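# Fully open the coffee maker lid, then let go

## Task

Swing the coffee maker's lid open as far as it will go, and finish with neither hand nor arm in contact with the coffee maker.

## Robot and tools

Robot: two arms on a table. left_arm carries a five-fingered left hand; right_arm carries a right hand. Each hand has little, ring, middle and index fingers plus a thumb that can bend and swing in front of the palm. Calibrated base positions in the scene frame: left_arm (-0.043, +0.275, +0.044) m, right_arm (+0.042, -0.256, +0.030) m, both facing almost straight along +x.

Frames. The scene frame has its origin at table-top height midway between the nominal bases, with +z up, +x out over the table and left_arm on the +y side. Image left and right do not match arm names. Each hand's reported pose (end_effector_position in metres, end_effector_quat_wxyz) and its Hand target are given in that arm's own base frame. Fixed cameras use the scene frame. Offsets you send are measured along the current Hand target's own axes. The hand point sits 0.05 m in front of the palm; its +z runs along the straight fingers (which reach 0.06 to 0.07 m past it), +y points out of the palm, and +x crosses the palm away from the thumb on the right hand but toward the thumb on the left hand. A rigid bracket on the little-finger side of the wrist can strike objects.

The row. Every motion command is built from rows of 28 numbers, each in [-1, 1], always covering both arms: first left_arm dx, dy, dz, rx, ry, rz, then left hand little, ring, middle, index, thumb_bend, thumb_turn, force_limit, speed; then the same fourteen for right_arm. The six pose numbers are an offset, not a pose: they shift the hand from its Hand target as it was when the action or move began, 1.0 meaning 0.6 m of travel or 180 degrees, with rx, ry, rz forming a single rotation vector. Sending six zeros asks again for the current Hand target. The six finger numbers are absolute targets: +1 open or straight, -1 curled or bent; for thumb_turn +1 is beside the palm and -1 is opposite the fingers. force_limit maps -1..+1 to a stopping force of roughly 0..10 N at the fingertip (0..15 N for the thumb motors). speed rises from nearly zero at -1 to full at +0.48 and above. There is no keep-as-is value: to leave a hand alone, resend the eight hand numbers of the last row executed for it; if none has run yet, send its hand_measured six values plus hand_force_limit and hand_speed.

Tools.
- execute_actions(actions, cameras): actions is a list of actions; each action is a table of up to 15 rows, one per 1/30 s step, lasting 0.5 s (a short table repeats its final row). Every row of one action counts from the same starting Hand target, so later rows are not stacked on earlier ones, but a new action starts from the updated target. An empty list returns state plus images.
- move(target, speed, blend, blocking, cameras): target is one 28-number row or a list of up to 15 rows; all offsets count from the Hand targets at the start of the move. The tool drives each hand point in a straight line. speed is top path speed in m/s, 0.002 to 4.3, default 0.25 (turning up to twice that in rad/s), one value or one per target. blend in metres rounds corners between listed targets; 0 stops at each. blocking=false returns after about 0.5 s while the move continues. Paths are capped at 10 s and do not avoid obstacles or the other arm.
- wait(seconds 0 to 10), stop() to brake a running move, zoom_image(camera, region=[x0, y0, x1, y1] in pixels, at most 504 by 504), show_instructions(), finished_scene(scene=1).
cameras may name cam_high and cam_low (896x504) and cam_left_wrist and cam_right_wrist (616x616 fisheye), or ["all"].

Results. Each call reports per-arm hand pose, Hand target, joint positions, velocities and torques, plus hand_measured, hand_stopped_by (moving, target, force, stalled, fault) and hand_load_n (positive when something pushes a finger open). A move adds a move: line such as done, off_target, moving, held or fault, with limits=paced (pose clipped) or limits=held (steps withheld). done only means within 10 mm and 2 degrees; it says nothing about contact. MOTOR HOT warns of heating; OVER-TEMPERATURE FAULT means that arm went limp for 30 to 60 s or more.

Behaviour. The arms are loose: resting 1 to 3 cm (sometimes 5 cm) short of, usually below, the commanded pose is normal. Commanded orientation is clipped to 40 degrees from the measured one each step. If the hand settles short, send the remaining gap as a new offset. A blocked arm keeps pressing until commanded back past its hand point. Fingers keep moving after the action ends until reaching target or force_limit, then lock.

Avoid: fast contacts, slamming the lid, pushing hard on the fixed machine, letting anything fall or leave the work area, any contact between the two arms or hands, paths passing near an arm's own base, and long stretched-out or blocked holding that heats motors. Before finishing, back the hand off so nothing touches the coffee maker.

Each tool is called as a command line: name --argument value for each argument, lists and objects as JSON in quotes; but a table of rows of numbers goes row by row, as --pt "numbers of a row", without its own name.

Reference images:

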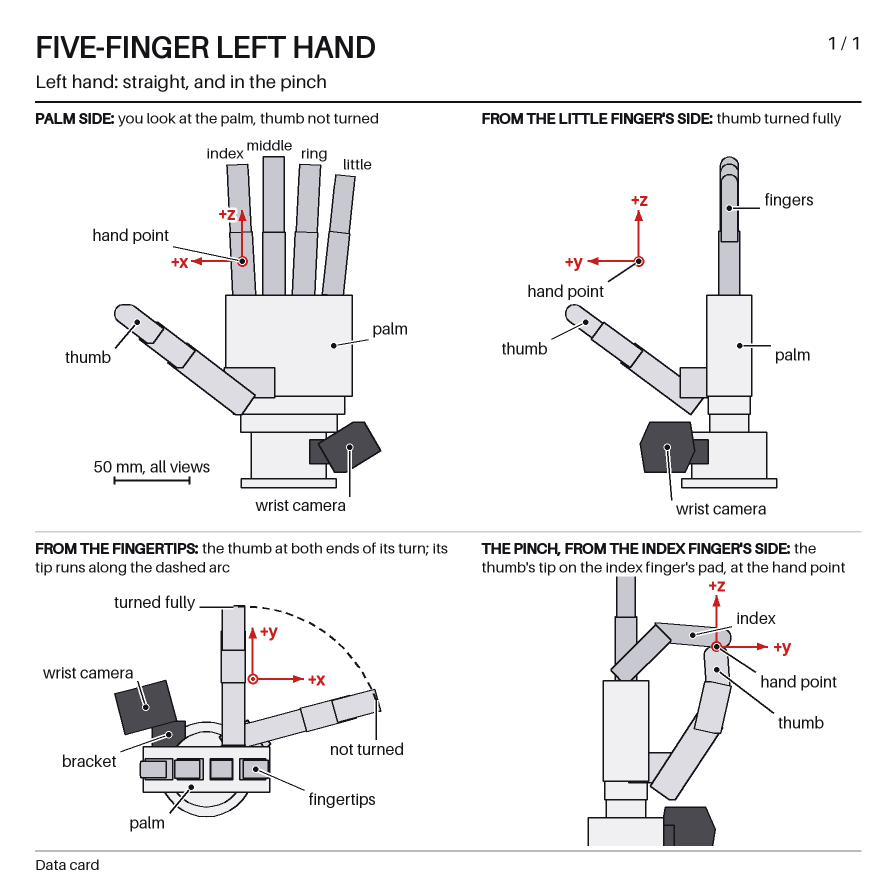

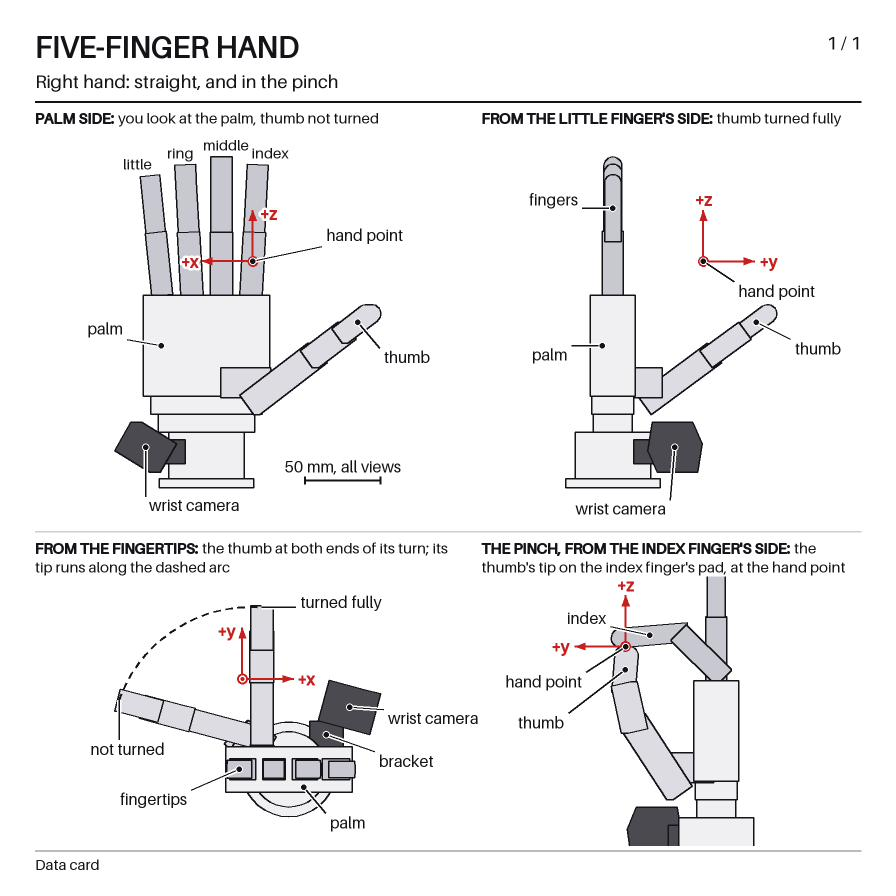

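## Session

execute_actions --actions '[]'

Scene clock: 0.00 s.
left_arm: end_effector_position=(+0.6234, -0.0325, +0.2667) hand_measured=(+1.000, +1.000, +1.000, +1.000, +1.000, +1.000) hand_load_n=(+0.0, +0.0, +0.0, +0.0, +0.5, +0.0) hand_stopped_by=(target, target, target, target, target, target) hand_force_limit=0.00 hand_speed=-0.80 end_effector_quat_wxyz=(+0.563, -0.117, +0.748, -0.331) | right_arm: end_effector_position=(+0.3383, +0.0706, +0.2291) hand_measured=(+1.000, +1.000, +1.000, +1.000, +1.000, +1.000) hand_load_n=(+0.0, +0.5, +0.0, +0.0, +0.0, +0.0) hand_stopped_by=(target, target, target, target, target, target) hand_force_limit=0.00 hand_speed=-0.80 end_effector_quat_wxyz=(-0.045, -0.402, +0.909, -0.098)
Joint positions: left_arm=[0.023 1.382 0.987 0.237 0.395 0.946] | right_arm=[0.139 1.302 1.283 -1.585 0.213 0.881]
Joint velocities: within noise
Joint torques (N m): no reading
Heat: left arm: hottest shoulder 29 °C; right arm: hottest waist 29 °C.
Hand target: left_arm +0.6312, -0.0298, +0.2850; +0.577, -0.109, +0.738, -0.331 | right_arm +0.3461, +0.0725, +0.2398; -0.029, -0.404, +0.908, -0.105

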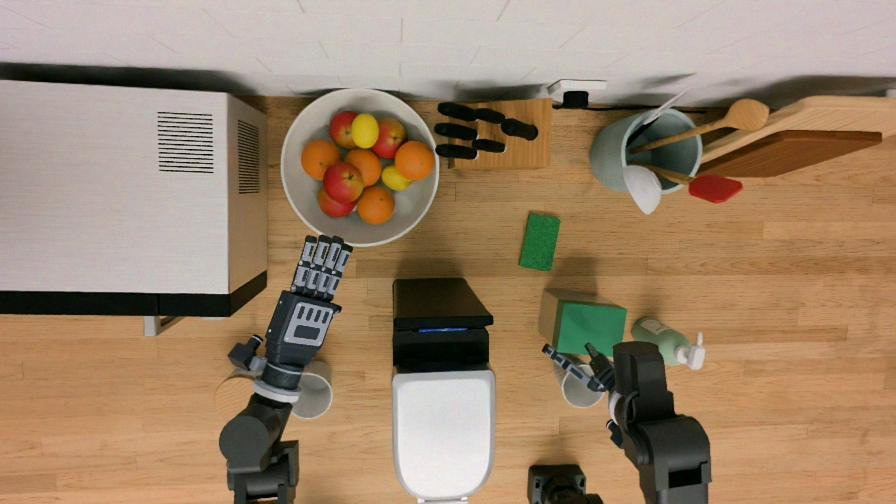

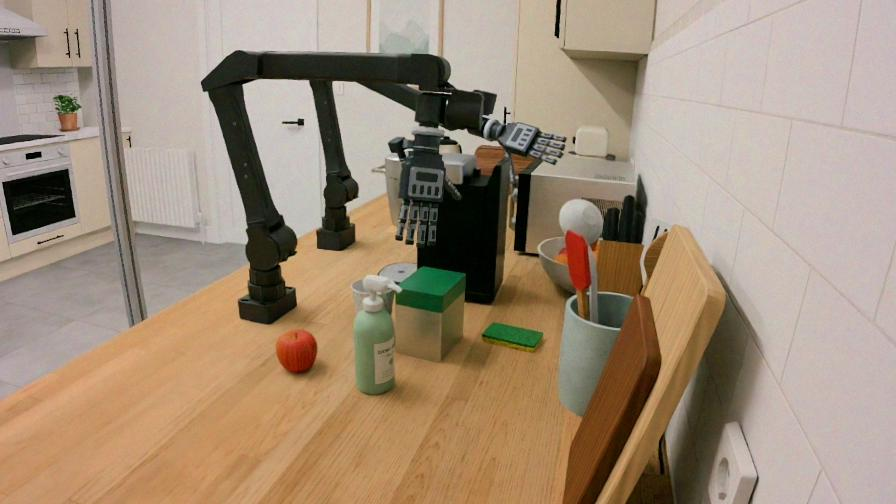

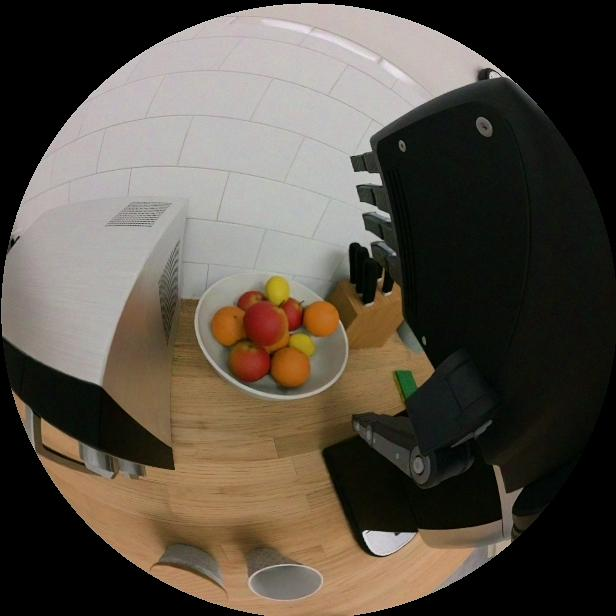

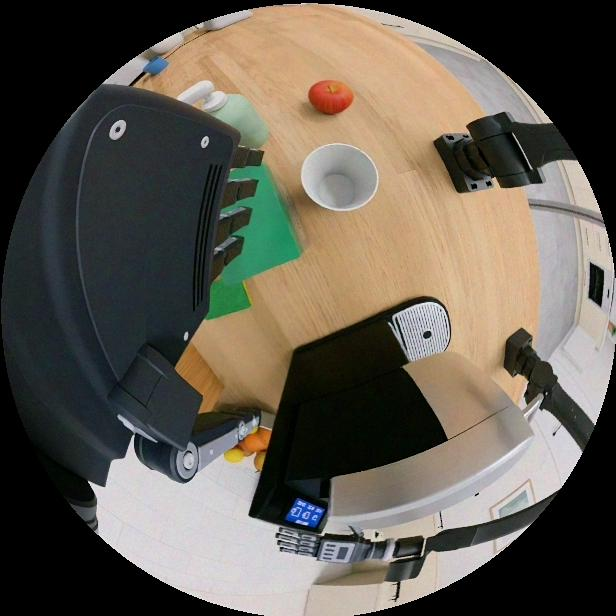

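zoom_image --camera "cam_high" --region '[340, 260, 560, 504]'

zoom_image --camera "cam_low" --region '[360, 100, 560, 320]'

zoom_image --camera "cam_right_wrist" --region '[240, 280, 560, 560]'

zoom_image --camera "cam_left_wrist" --region '[300, 400, 560, 610]'

Scaled by 2.066.

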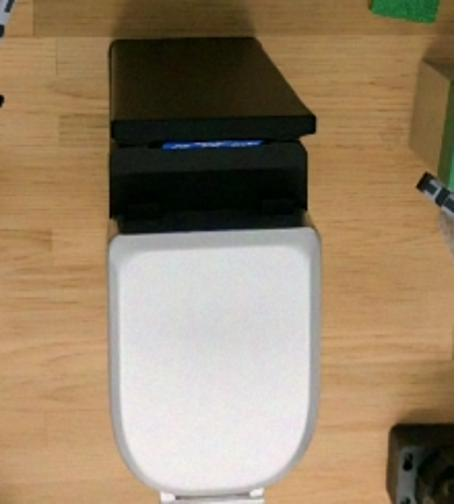

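Scaled by 2.291.

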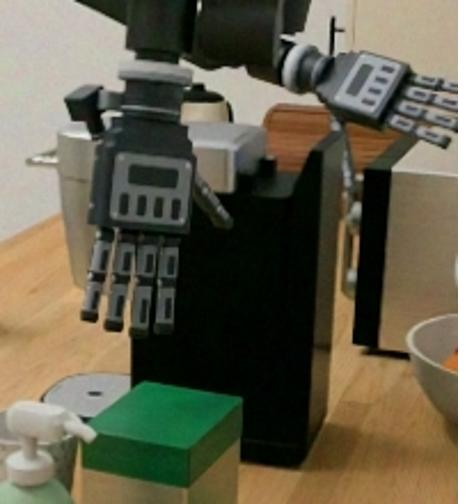

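Scaled by 1.575 from the camera's 616x616 image, which has a finer 880x880 frame.

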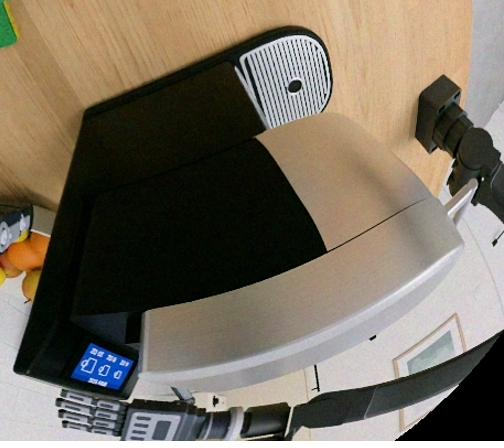

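Scaled by 1.938 from the camera's 616x616 image, which has a finer 880x880 frame.

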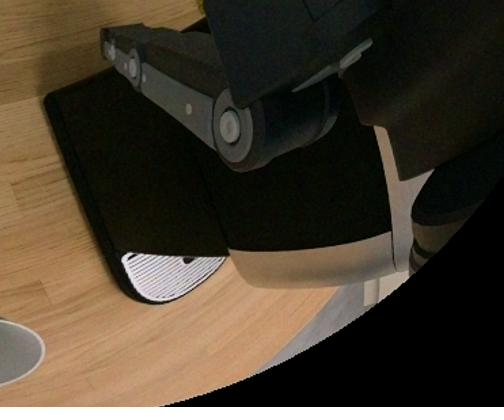

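zoom_image --camera "cam_right_wrist" --region '[460, 330, 580, 450]'

zoom_image --camera "cam_low" --region '[360, 130, 440, 210]'

zoom_image --camera "cam_high" --region '[380, 440, 510, 504]'

Scaled by 4.200 from the camera's 616x616 image, which has a finer 880x880 frame.

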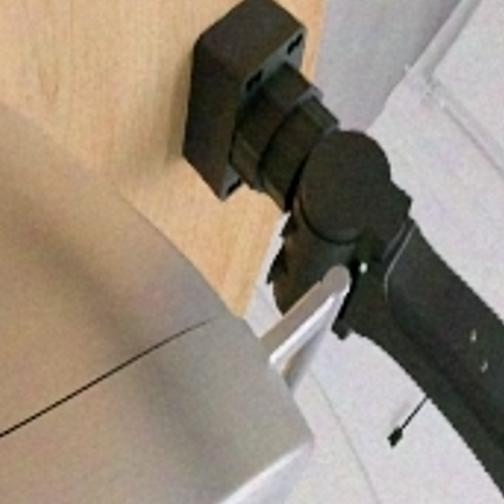

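Scaled by 6.300.

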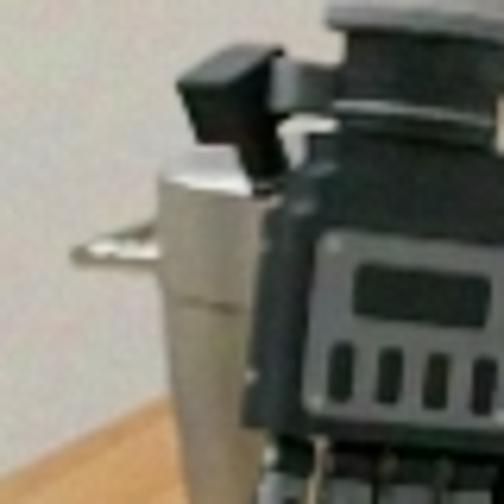

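Scaled by 3.877.

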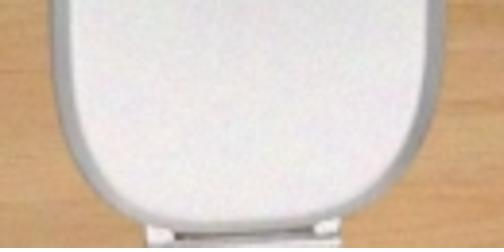

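zoom_image --camera "cam_low" --region '[60, 160, 320, 400]'

zoom_image --camera "cam_right_wrist" --region '[380, 0, 616, 440]'

Scaled by 1.938.

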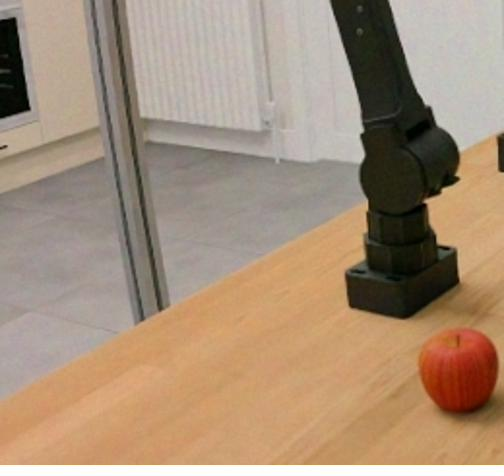

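Scaled by 1.145 from the camera's 616x616 image, which has a finer 880x880 frame.

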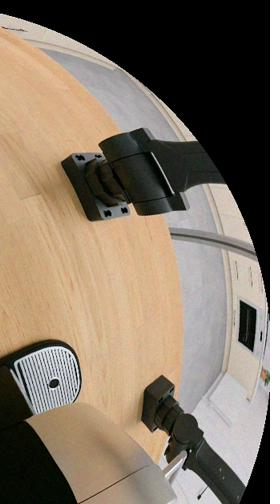

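move --pt "0 0 0 0 0 0 1 1 1 1 1 1 0 -0.8 0.1053 0.096 -0.309 -0.019 -0.072 -0.398 1 1 1 1 1 1 0 -0.8" --pt "0 0 0 0 0 0 1 1 1 1 1 1 0 -0.8 0.0862 0.3423 -0.405 0.0319 -0.0853 -0.7851 1 1 1 1 1 1 0 -0.8" --pt "0 0 0 0 0 0 1 1 1 1 1 1 0 -0.8 0.0622 0.4493 -0.3243 -0.0771 0.0511 0.8068 1 1 1 1 1 1 0 -0.8" --speed 0.35 --blend 0.05 --cameras '["all"]'

Scene clock: 23.83 s.
left_arm: end_effector_position=(+0.6234, -0.0325, +0.2667) hand_measured=(+1.000, +1.000, +1.000, +1.000, +1.000, +1.000) hand_load_n=(+0.0, +0.0, +0.0, +0.0, +0.0, +0.0) hand_stopped_by=(target, target, target, target, target, target) hand_force_limit=0.00 hand_speed=-0.80 end_effector_quat_wxyz=(+0.563, -0.117, +0.748, -0.331) | right_arm: end_effector_position=(+0.1187, +0.2665, +0.3877) hand_measured=(+1.000, +1.000, +1.000, +1.000, +1.000, +1.000) hand_load_n=(+0.0, +0.0, +0.0, +0.0, +0.0, +0.0) hand_stopped_by=(target, target, target, target, target, target) hand_force_limit=0.00 hand_speed=-0.80 end_effector_quat_wxyz=(-0.086, +0.759, +0.631, +0.139)
Joint positions: left_arm=[0.023 1.382 0.987 0.237 0.395 0.946] | right_arm=[1.392 1.019 1.452 -1.679 0.046 -1.573]
Joint torques (N m): left_arm=[0.73 -11.11 10.96 1.83 0.02 -0.01] | right_arm=[0.62 -3.96 6.54 0.65 0.28 -0.38]
Heat: left arm: hottest shoulder 30 °C; right arm: hottest elbow 31 °C.
Hand target: left_arm +0.6312, -0.0298, +0.2850; +0.577, -0.109, +0.738, -0.331 | right_arm +0.1152, +0.2624, +0.3899; +0.000, +0.755, +0.656, +0.001
Off the commanded pose: left_arm 0.020 m, 2 deg | right_arm 0.006 m, 19 deg.
joint sent to its limit (right arm) — joint 4 (wrist pitch), lower limit. The joint targets are off in position and orientation.
move: off_target (left_arm, right_arm)
camera_calibration:
cam_right_wrist: T_world_to_cam=[[0.98742, 0.101772, 0.121011, -0.191216], [0.0662016, -0.961108, 0.268119, 0.13866], [0.143592, -0.256735, -0.955755, 0.538506], [0, 0, 0, 1]] pos_world=[0.102306, 0.290981, 0.500642]

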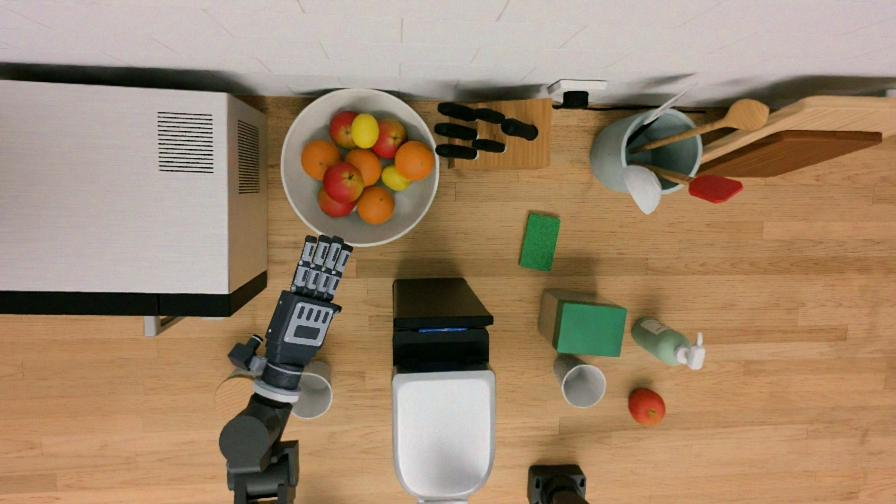

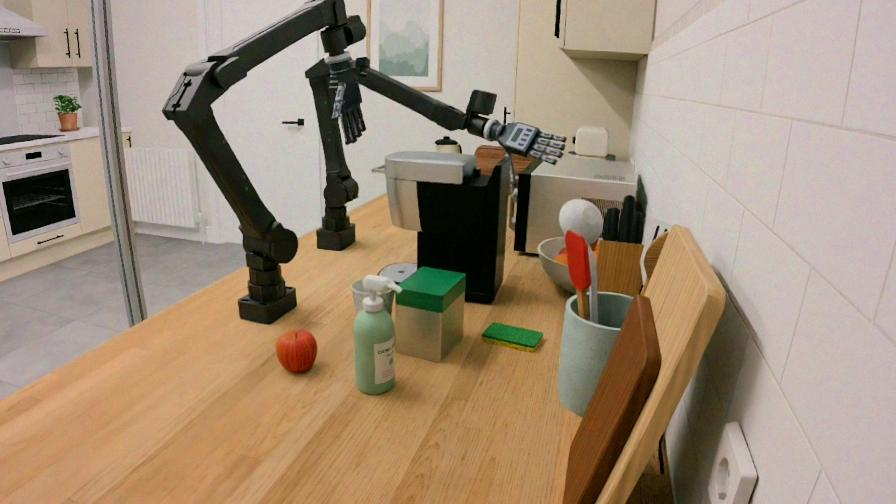

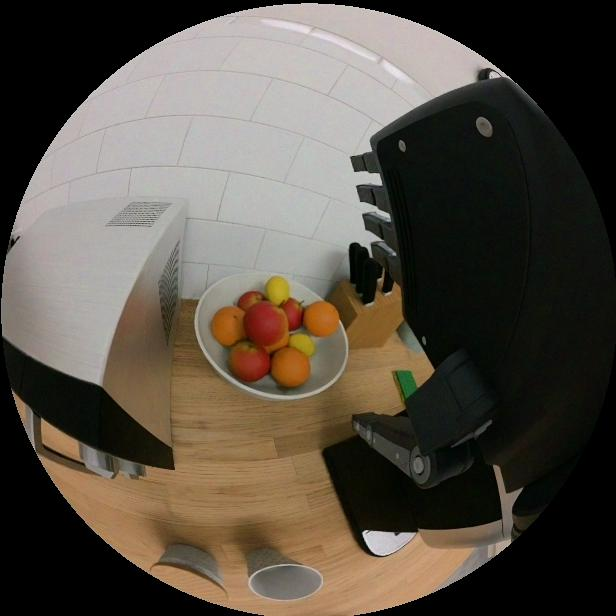

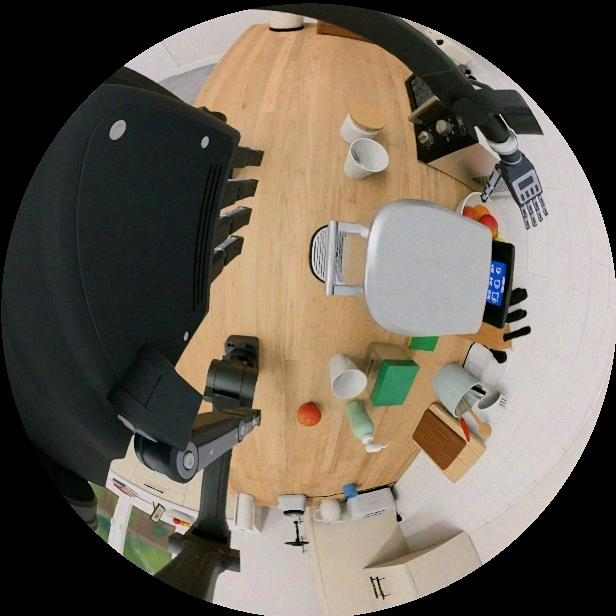

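zoom_image --camera "cam_right_wrist" --region '[200, 170, 520, 370]'

zoom_image --camera "cam_low" --region '[310, 20, 520, 220]'

Scaled by 1.575 from the camera's 616x616 image, which has a finer 880x880 frame.

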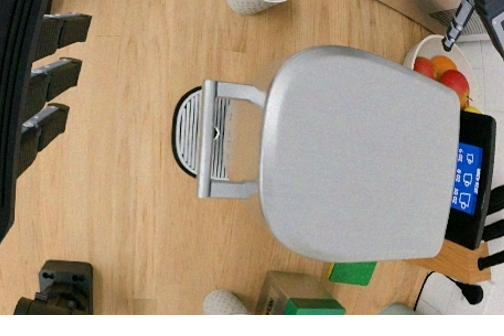

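Scaled by 2.400.

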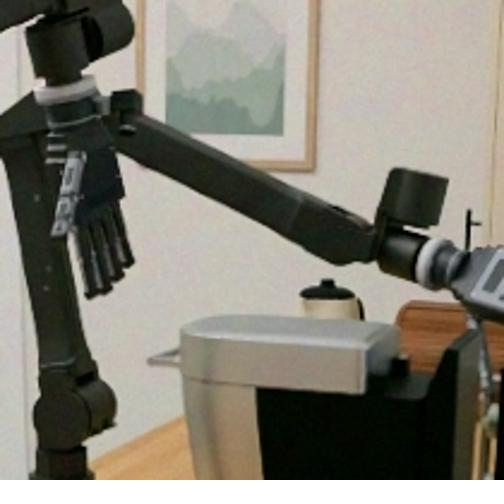

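move --target '[0,0,0,0,0,0,1,1,1,1,1,1,0,-0.8,-0.0028,0.0926,0.2215,0,0,-0.0335,1,1,1,1,1,1,0,-0.8]' --speed 0.2 --cameras '["all"]'

Scene clock: 29.37 s.
left_arm: end_effector_position=(+0.6234, -0.0325, +0.2667) hand_measured=(+1.000, +1.000, +1.000, +1.000, +1.000, +1.000) hand_load_n=(+0.0, +0.0, +0.0, +0.0, +0.0, +0.0) hand_stopped_by=(target, target, target, target, target, target) hand_force_limit=0.00 hand_speed=-0.80 end_effector_quat_wxyz=(+0.563, -0.117, +0.748, -0.331) | right_arm: end_effector_position=(+0.1652, +0.2500, +0.2569) hand_measured=(+1.000, +1.000, +1.000, +1.000, +1.000, +1.000) hand_load_n=(+0.0, +0.0, +0.0, +0.0, +0.0, +0.0) hand_stopped_by=(target, target, target, target, target, target) hand_force_limit=0.00 hand_speed=-0.80 end_effector_quat_wxyz=(+0.002, +0.725, +0.689, -0.009)
Joint positions: left_arm=[0.023 1.382 0.987 0.237 0.395 0.946] | right_arm=[1.21 1.143 1.2 -1.645 -0.005 -1.881]
Joint torques (N m): left_arm=[0.03 -10.52 10.97 1.7 0.03 -0.02] | right_arm=[-1.14 -5.01 7.12 0.88 0.15 -0.34]
Heat: left arm: hottest elbow 31 °C; right arm: hottest elbow 31 °C.
Hand target: left_arm +0.6312, -0.0298, +0.2850; +0.577, -0.109, +0.738, -0.331 | right_arm +0.1701, +0.2532, +0.2570; +0.000, +0.719, +0.695, +0.001
Off the commanded pose: left_arm 0.020 m, 2 deg | right_arm 0.006 m, 1 deg.
move: off_target (left_arm)
camera_calibration:
cam_right_wrist: T_world_to_cam=[[0.968096, 0.248681, -0.0307759, -0.214184], [0.224116, -0.804372, 0.550234, 0.0171434], [0.112077, -0.539577, -0.834443, 0.447365], [0, 0, 0, 1]] pos_world=[0.15337, 0.308441, 0.357276]

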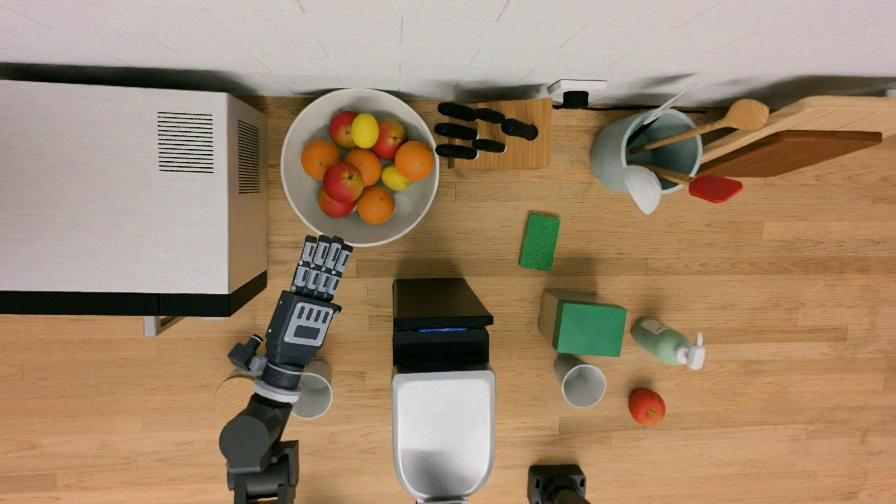

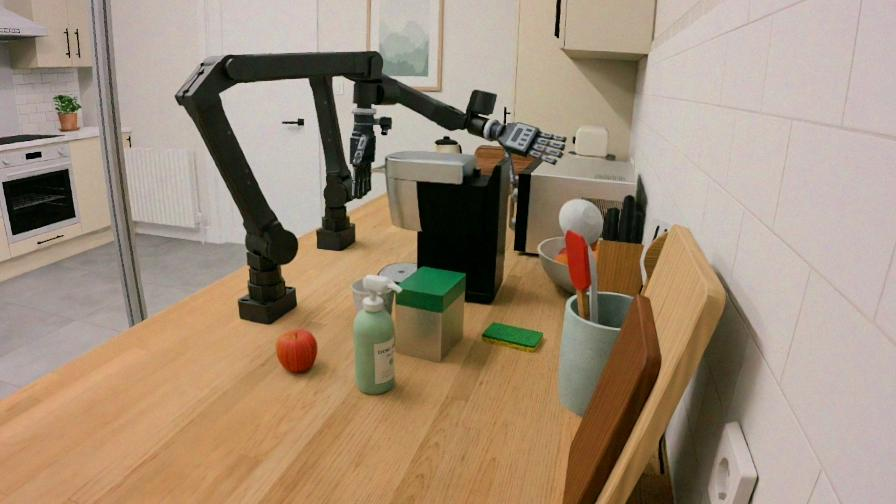

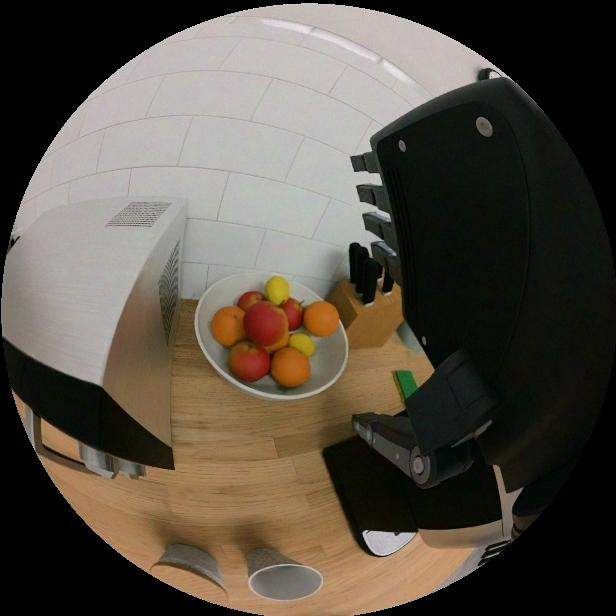

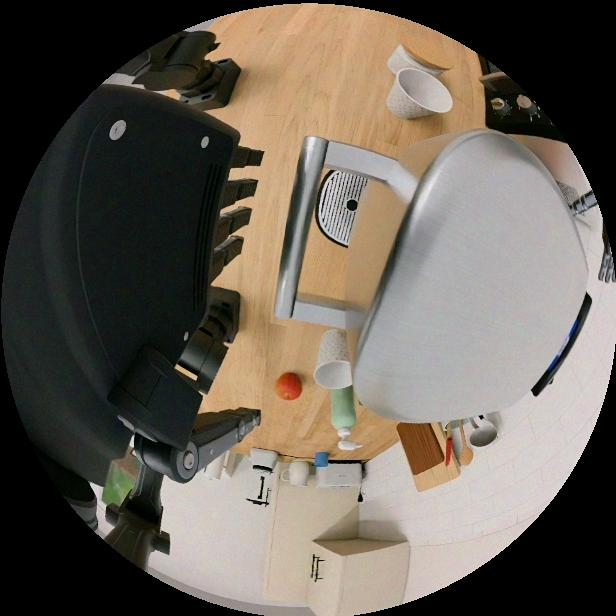

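zoom_image --camera "cam_low" --region '[330, 90, 430, 220]'

zoom_image --camera "cam_right_wrist" --region '[180, 110, 440, 370]'

Scaled by 3.877.

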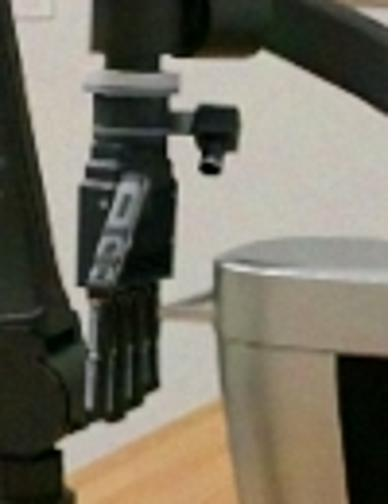

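Scaled by 1.938 from the camera's 616x616 image, which has a finer 880x880 frame.

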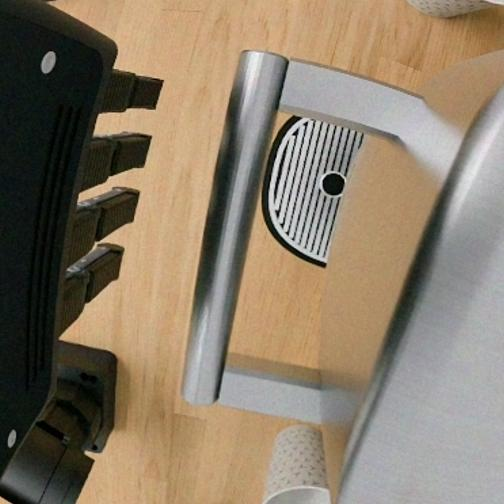

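move --target '[0,0,0,0,0,0,1,1,1,1,1,1,0,-0.8,0,0.0133,0,0,0,0,-0.18,-0.18,-0.18,-0.18,1,1,0,-0.2]' --speed 0.2 --cameras '["cam_low", "cam_right_wrist"]'

Scene clock: 34.47 s.
left_arm: end_effector_position=(+0.6234, -0.0325, +0.2667) hand_measured=(+1.000, +1.000, +1.000, +1.000, +1.000, +1.000) hand_load_n=(+0.0, +0.0, +0.0, +0.0, +0.0, +0.0) hand_stopped_by=(target, target, target, target, target, target) hand_force_limit=0.00 hand_speed=-0.80 end_effector_quat_wxyz=(+0.563, -0.117, +0.748, -0.331) | right_arm: end_effector_position=(+0.1683, +0.2494, +0.2564) hand_measured=(-0.180, -0.180, -0.180, -0.180, +1.000, +1.000) hand_load_n=(+0.0, +0.0, +2.0, +0.0, +0.0, +0.0) hand_stopped_by=(target, target, target, target, target, target) hand_force_limit=0.00 hand_speed=-0.20 end_effector_quat_wxyz=(-0.001, +0.722, +0.692, -0.010)
Joint positions: left_arm=[0.023 1.382 0.987 0.237 0.395 0.946] | right_arm=[1.196 1.143 1.2 -1.645 -0.011 -1.903]
Joint torques (N m): left_arm=[0.38 -11.22 10.95 1.83 0.04 -0.02] | right_arm=[-1.03 -4.31 7.49 0.95 0.39 -0.37]
Heat: left arm: hottest elbow 32 °C; right arm: hottest elbow 30 °C.
Hand target: left_arm +0.6312, -0.0298, +0.2850; +0.577, -0.109, +0.738, -0.331 | right_arm +0.1780, +0.2529, +0.2570; +0.000, +0.719, +0.695, +0.001
Off the commanded pose: left_arm 0.020 m, 2 deg | right_arm 0.010 m, 1 deg.
move: off_target (left_arm)
camera_calibration:
cam_right_wrist: T_world_to_cam=[[0.965985, 0.256076, -0.0360141, -0.217111], [0.233527, -0.804019, 0.546826, 0.0153473], [0.111073, -0.536636, -0.836472, 0.446278], [0, 0, 0, 1]] pos_world=[0.156572, 0.307425, 0.357088]
Images, in order (width x height): cam_low 896x504, cam_right_wrist 616x616.

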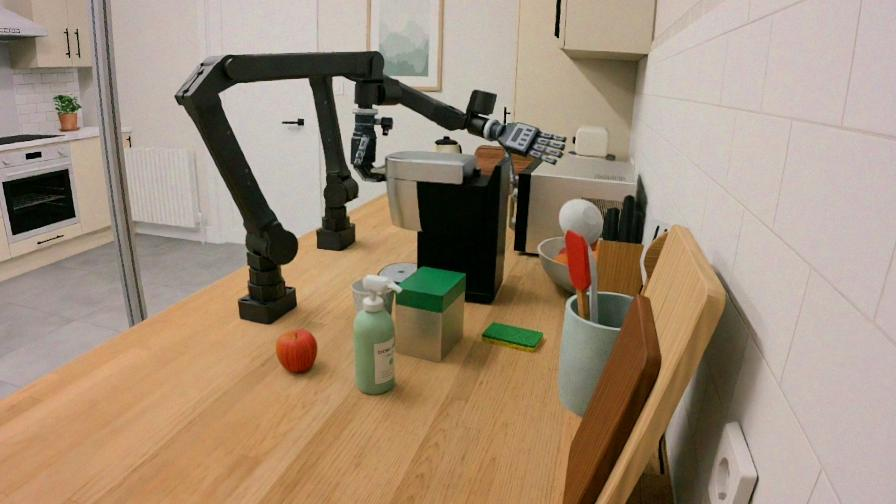

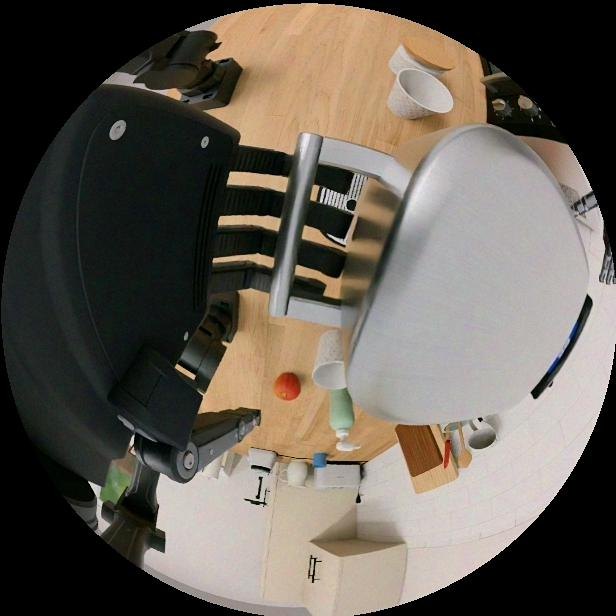

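zoom_image --camera "cam_right_wrist" --region '[200, 110, 420, 330]'

zoom_image --camera "cam_low" --region '[330, 90, 430, 220]'

Scaled by 2.291 from the camera's 616x616 image, which has a finer 880x880 frame.

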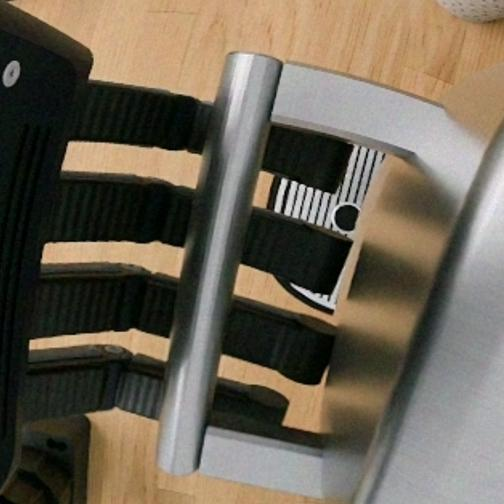

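Scaled by 3.877.

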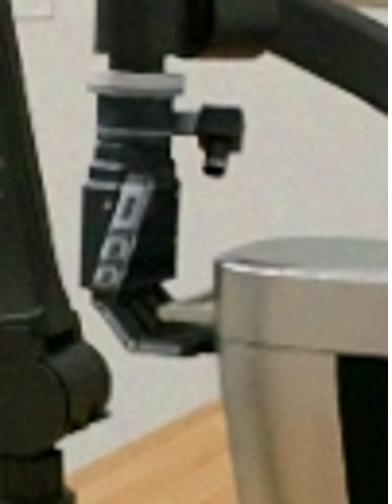

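move --pt "0 0 0 0 0 0 1 1 1 1 1 1 0 -0.8 0.002 0.0033 -0.1133 -0.013 0.0366 0.0059 -0.18 -0.18 -0.18 -0.18 1 1 0 -0.2" --pt "0 0 0 0 0 0 1 1 1 1 1 1 0 -0.8 0.0028 0.0292 -0.1833 -0.0292 0.078 0.0169 -0.18 -0.18 -0.18 -0.18 1 1 0 -0.2" --speed 0.08 --blend 0.02 --cameras '["cam_low", "cam_right_wrist", "cam_high"]'

Scene clock: 49.53 s.
left_arm: end_effector_position=(+0.6234, -0.0325, +0.2667) hand_measured=(+1.000, +1.000, +1.000, +1.000, +1.000, +1.000) hand_load_n=(+0.0, +0.0, +0.0, +0.0, -0.5, +0.0) hand_stopped_by=(target, target, target, target, target, target) hand_force_limit=0.00 hand_speed=-0.80 end_effector_quat_wxyz=(+0.563, -0.117, +0.748, -0.331) | right_arm: end_effector_position=(+0.1842, +0.2473, +0.3354) hand_measured=(-0.180, -0.180, -0.180, -0.180, +1.000, +1.000) hand_load_n=(+0.5, +0.0, +0.0, +0.0, +0.0, +0.0) hand_stopped_by=(target, target, target, target, target, target) hand_force_limit=0.00 hand_speed=-0.20 end_effector_quat_wxyz=(-0.037, +0.732, +0.676, +0.076)
Joint positions: left_arm=[0.023 1.382 0.987 0.237 0.395 0.946] | right_arm=[1.145 1.065 1.349 -1.685 -0.009 -1.917]
Joint torques (N m): left_arm=[-0.26 -11.34 10.88 1.78 0.01 0.01] | right_arm=[-1.26 -4.72 12.05 1.2 0.11 -0.32]
Heat: left arm: hottest elbow 33 °C; right arm: hottest elbow 31 °C.
Hand target: left_arm +0.6312, -0.0298, +0.2850; +0.577, -0.109, +0.738, -0.331 | right_arm +0.1956, +0.2539, +0.3670; -0.052, +0.731, +0.670, +0.120
Off the commanded pose: left_arm 0.020 m, 2 deg | right_arm 0.034 m, 5 deg.
move: off_target (left_arm, right_arm)
camera_calibration:
cam_right_wrist: T_world_to_cam=[[0.973134, 0.216659, 0.0779048, -0.258828], [0.165786, -0.894176, 0.415889, 0.0454737], [0.159767, -0.3918, -0.906072, 0.488033], [0, 0, 0, 1]] pos_world=[0.166364, 0.28795, 0.443445]
Images, in order (width x height): cam_high 896x504, cam_low 896x504, cam_right_wrist 616x616.

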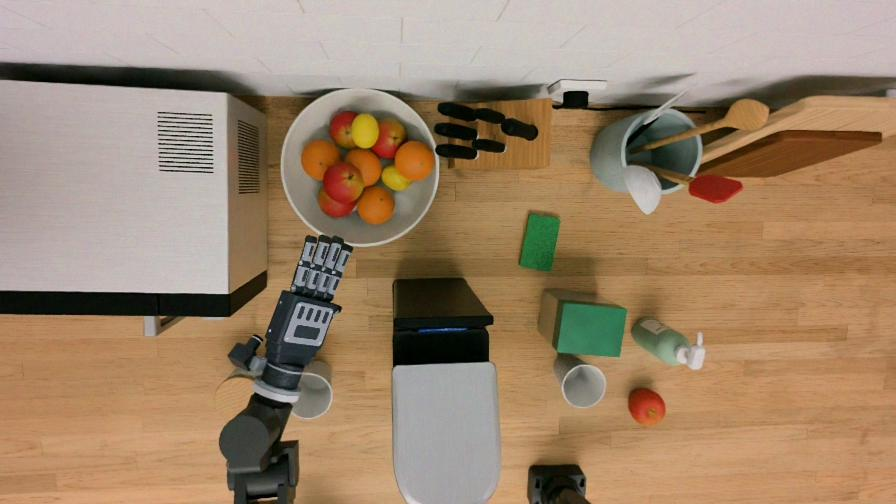

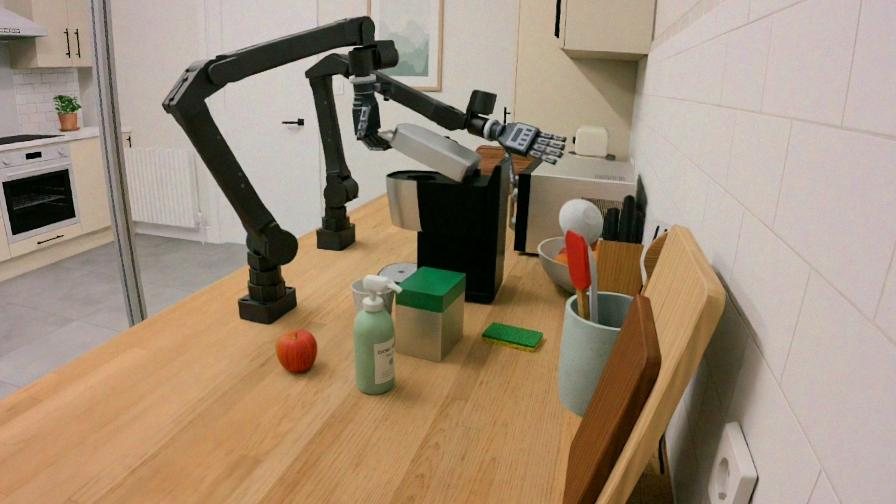

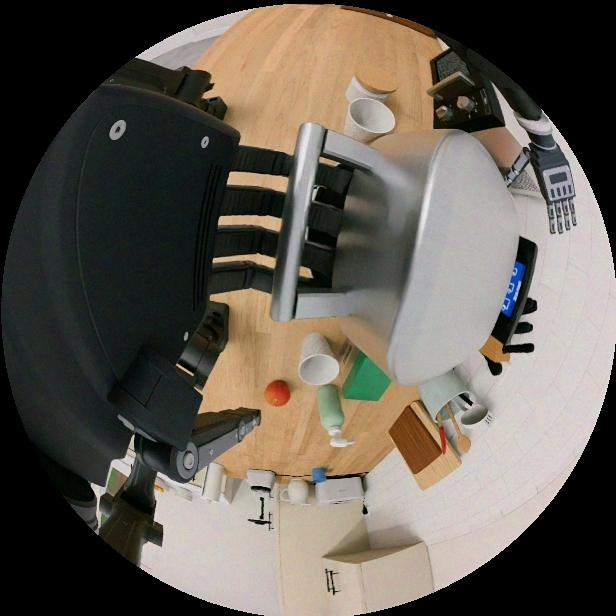

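zoom_image --camera "cam_low" --region '[340, 60, 500, 220]'

zoom_image --camera "cam_right_wrist" --region '[200, 100, 420, 340]'

Scaled by 3.150.

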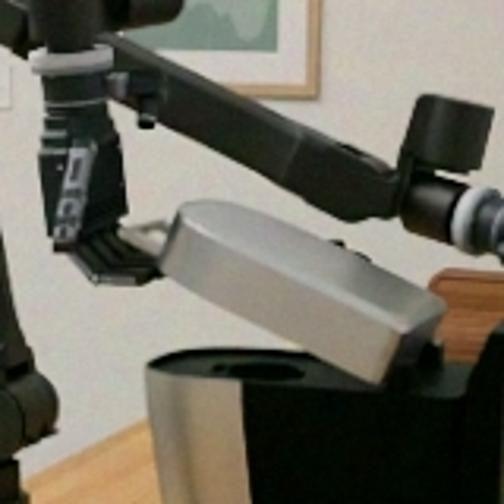

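Scaled by 2.100 from the camera's 616x616 image, which has a finer 880x880 frame.

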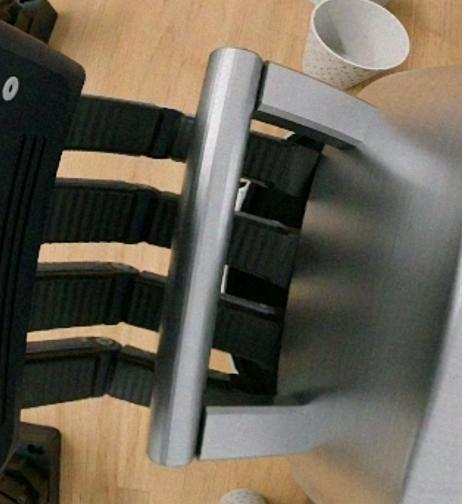

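move --pt "0 0 0 0 0 0 1 1 1 1 1 1 0 -0.8 0.0297 0.0697 -0.0847 -0.0175 0.023 0.0098 -0.18 -0.18 -0.18 -0.18 1 1 0 -0.2" --pt "0 0 0 0 0 0 1 1 1 1 1 1 0 -0.8 0.0488 0.1457 -0.1182 -0.0427 0.0484 0.0241 -0.18 -0.18 -0.18 -0.18 1 1 0 -0.2" --speed 0.1 --blend 0.02 --cameras '["cam_low", "cam_right_wrist", "cam_high"]'

Scene clock: 53.87 s.
left_arm: end_effector_position=(+0.6234, -0.0325, +0.2667) hand_measured=(+1.000, +1.000, +1.000, +1.000, +1.000, +1.000) hand_load_n=(+0.0, +0.0, +0.0, +0.0, +0.0, +0.0) hand_stopped_by=(target, target, target, target, target, target) hand_force_limit=0.00 hand_speed=-0.80 end_effector_quat_wxyz=(+0.563, -0.117, +0.748, -0.331) | right_arm: end_effector_position=(+0.2662, +0.2481, +0.4230) hand_measured=(-0.180, -0.180, -0.180, -0.180, +1.000, +1.000) hand_load_n=(+0.0, +0.0, +0.0, +0.0, +0.0, +0.0) hand_stopped_by=(target, target, target, target, target, target) hand_force_limit=0.00 hand_speed=-0.20 end_effector_quat_wxyz=(-0.053, +0.757, +0.625, +0.182)
Joint positions: left_arm=[0.023 1.382 0.987 0.237 0.395 0.946] | right_arm=[0.929 1.121 1.59 -1.657 -0.017 -2.019]
Joint torques (N m): left_arm=[-0.26 -11.05 10.89 1.77 0.01 0] | right_arm=[-1.2 -3.49 11.58 1.76 0.03 -0.36]
Heat: left arm: hottest elbow 34 °C; right arm: hottest elbow 32 °C.
Hand target: left_arm +0.6312, -0.0298, +0.2850; +0.577, -0.109, +0.738, -0.331 | right_arm +0.2769, +0.2568, +0.4501; -0.058, +0.746, +0.626, +0.218
Off the commanded pose: left_arm 0.020 m, 2 deg | right_arm 0.030 m, 4 deg.
move: off_target (left_arm, right_arm)
camera_calibration:
cam_right_wrist: T_world_to_cam=[[0.970799, 0.0785781, 0.226658, -0.373742], [0.0158822, -0.963812, 0.26611, 0.116718], [0.239366, -0.25474, -0.936916, 0.512452], [0, 0, 0, 1]] pos_world=[0.238311, 0.272404, 0.533776]
Images, in order (width x height): cam_high 896x504, cam_low 896x504, cam_right_wrist 616x616.

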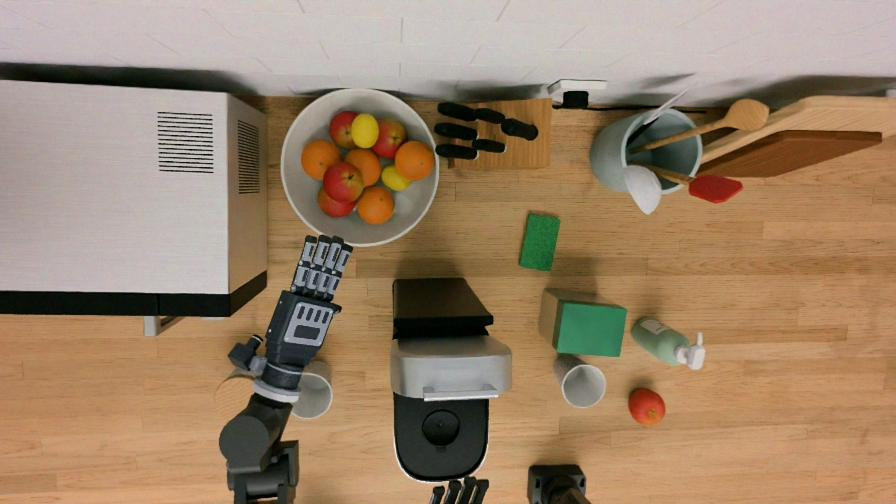

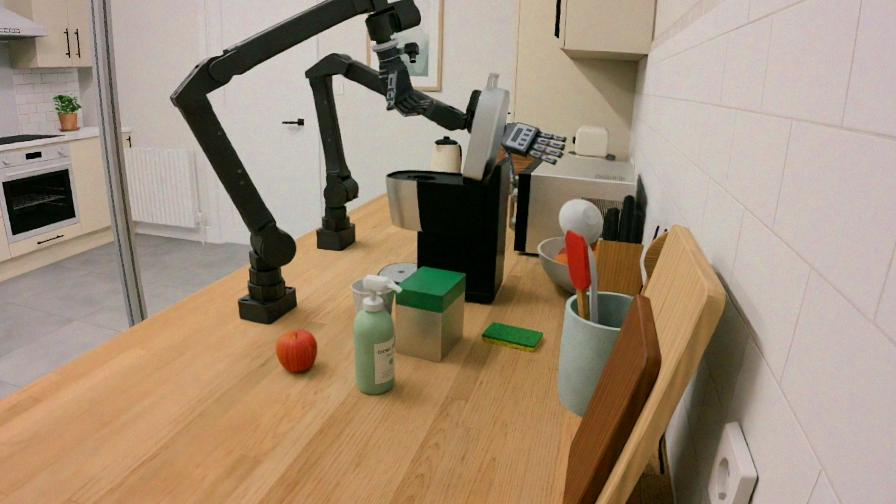

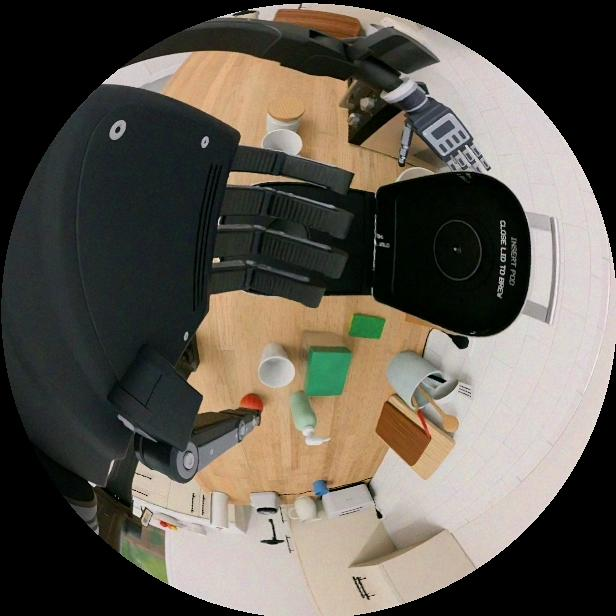

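zoom_image --camera "cam_low" --region '[370, 50, 540, 220]'

zoom_image --camera "cam_high" --region '[360, 260, 540, 440]'

zoom_image --camera "cam_right_wrist" --region '[340, 140, 580, 380]'

Scaled by 2.965.

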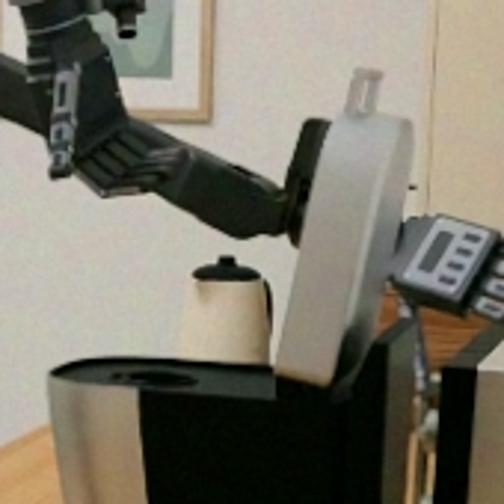

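Scaled by 2.800.

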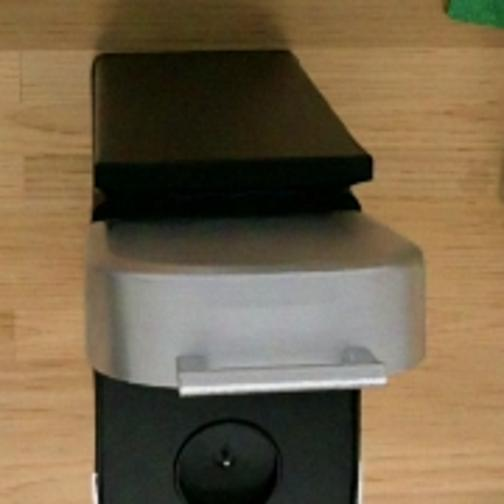

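Scaled by 2.100 from the camera's 616x616 image, which has a finer 880x880 frame.

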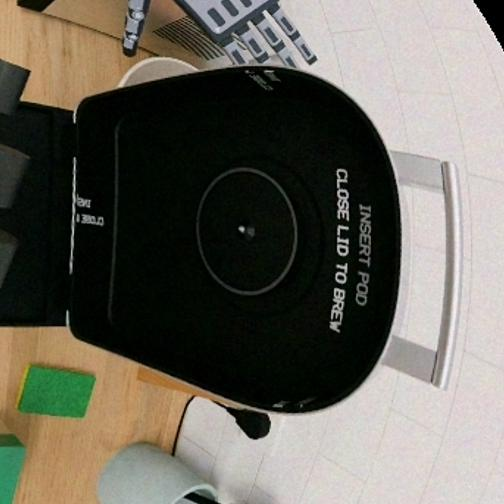

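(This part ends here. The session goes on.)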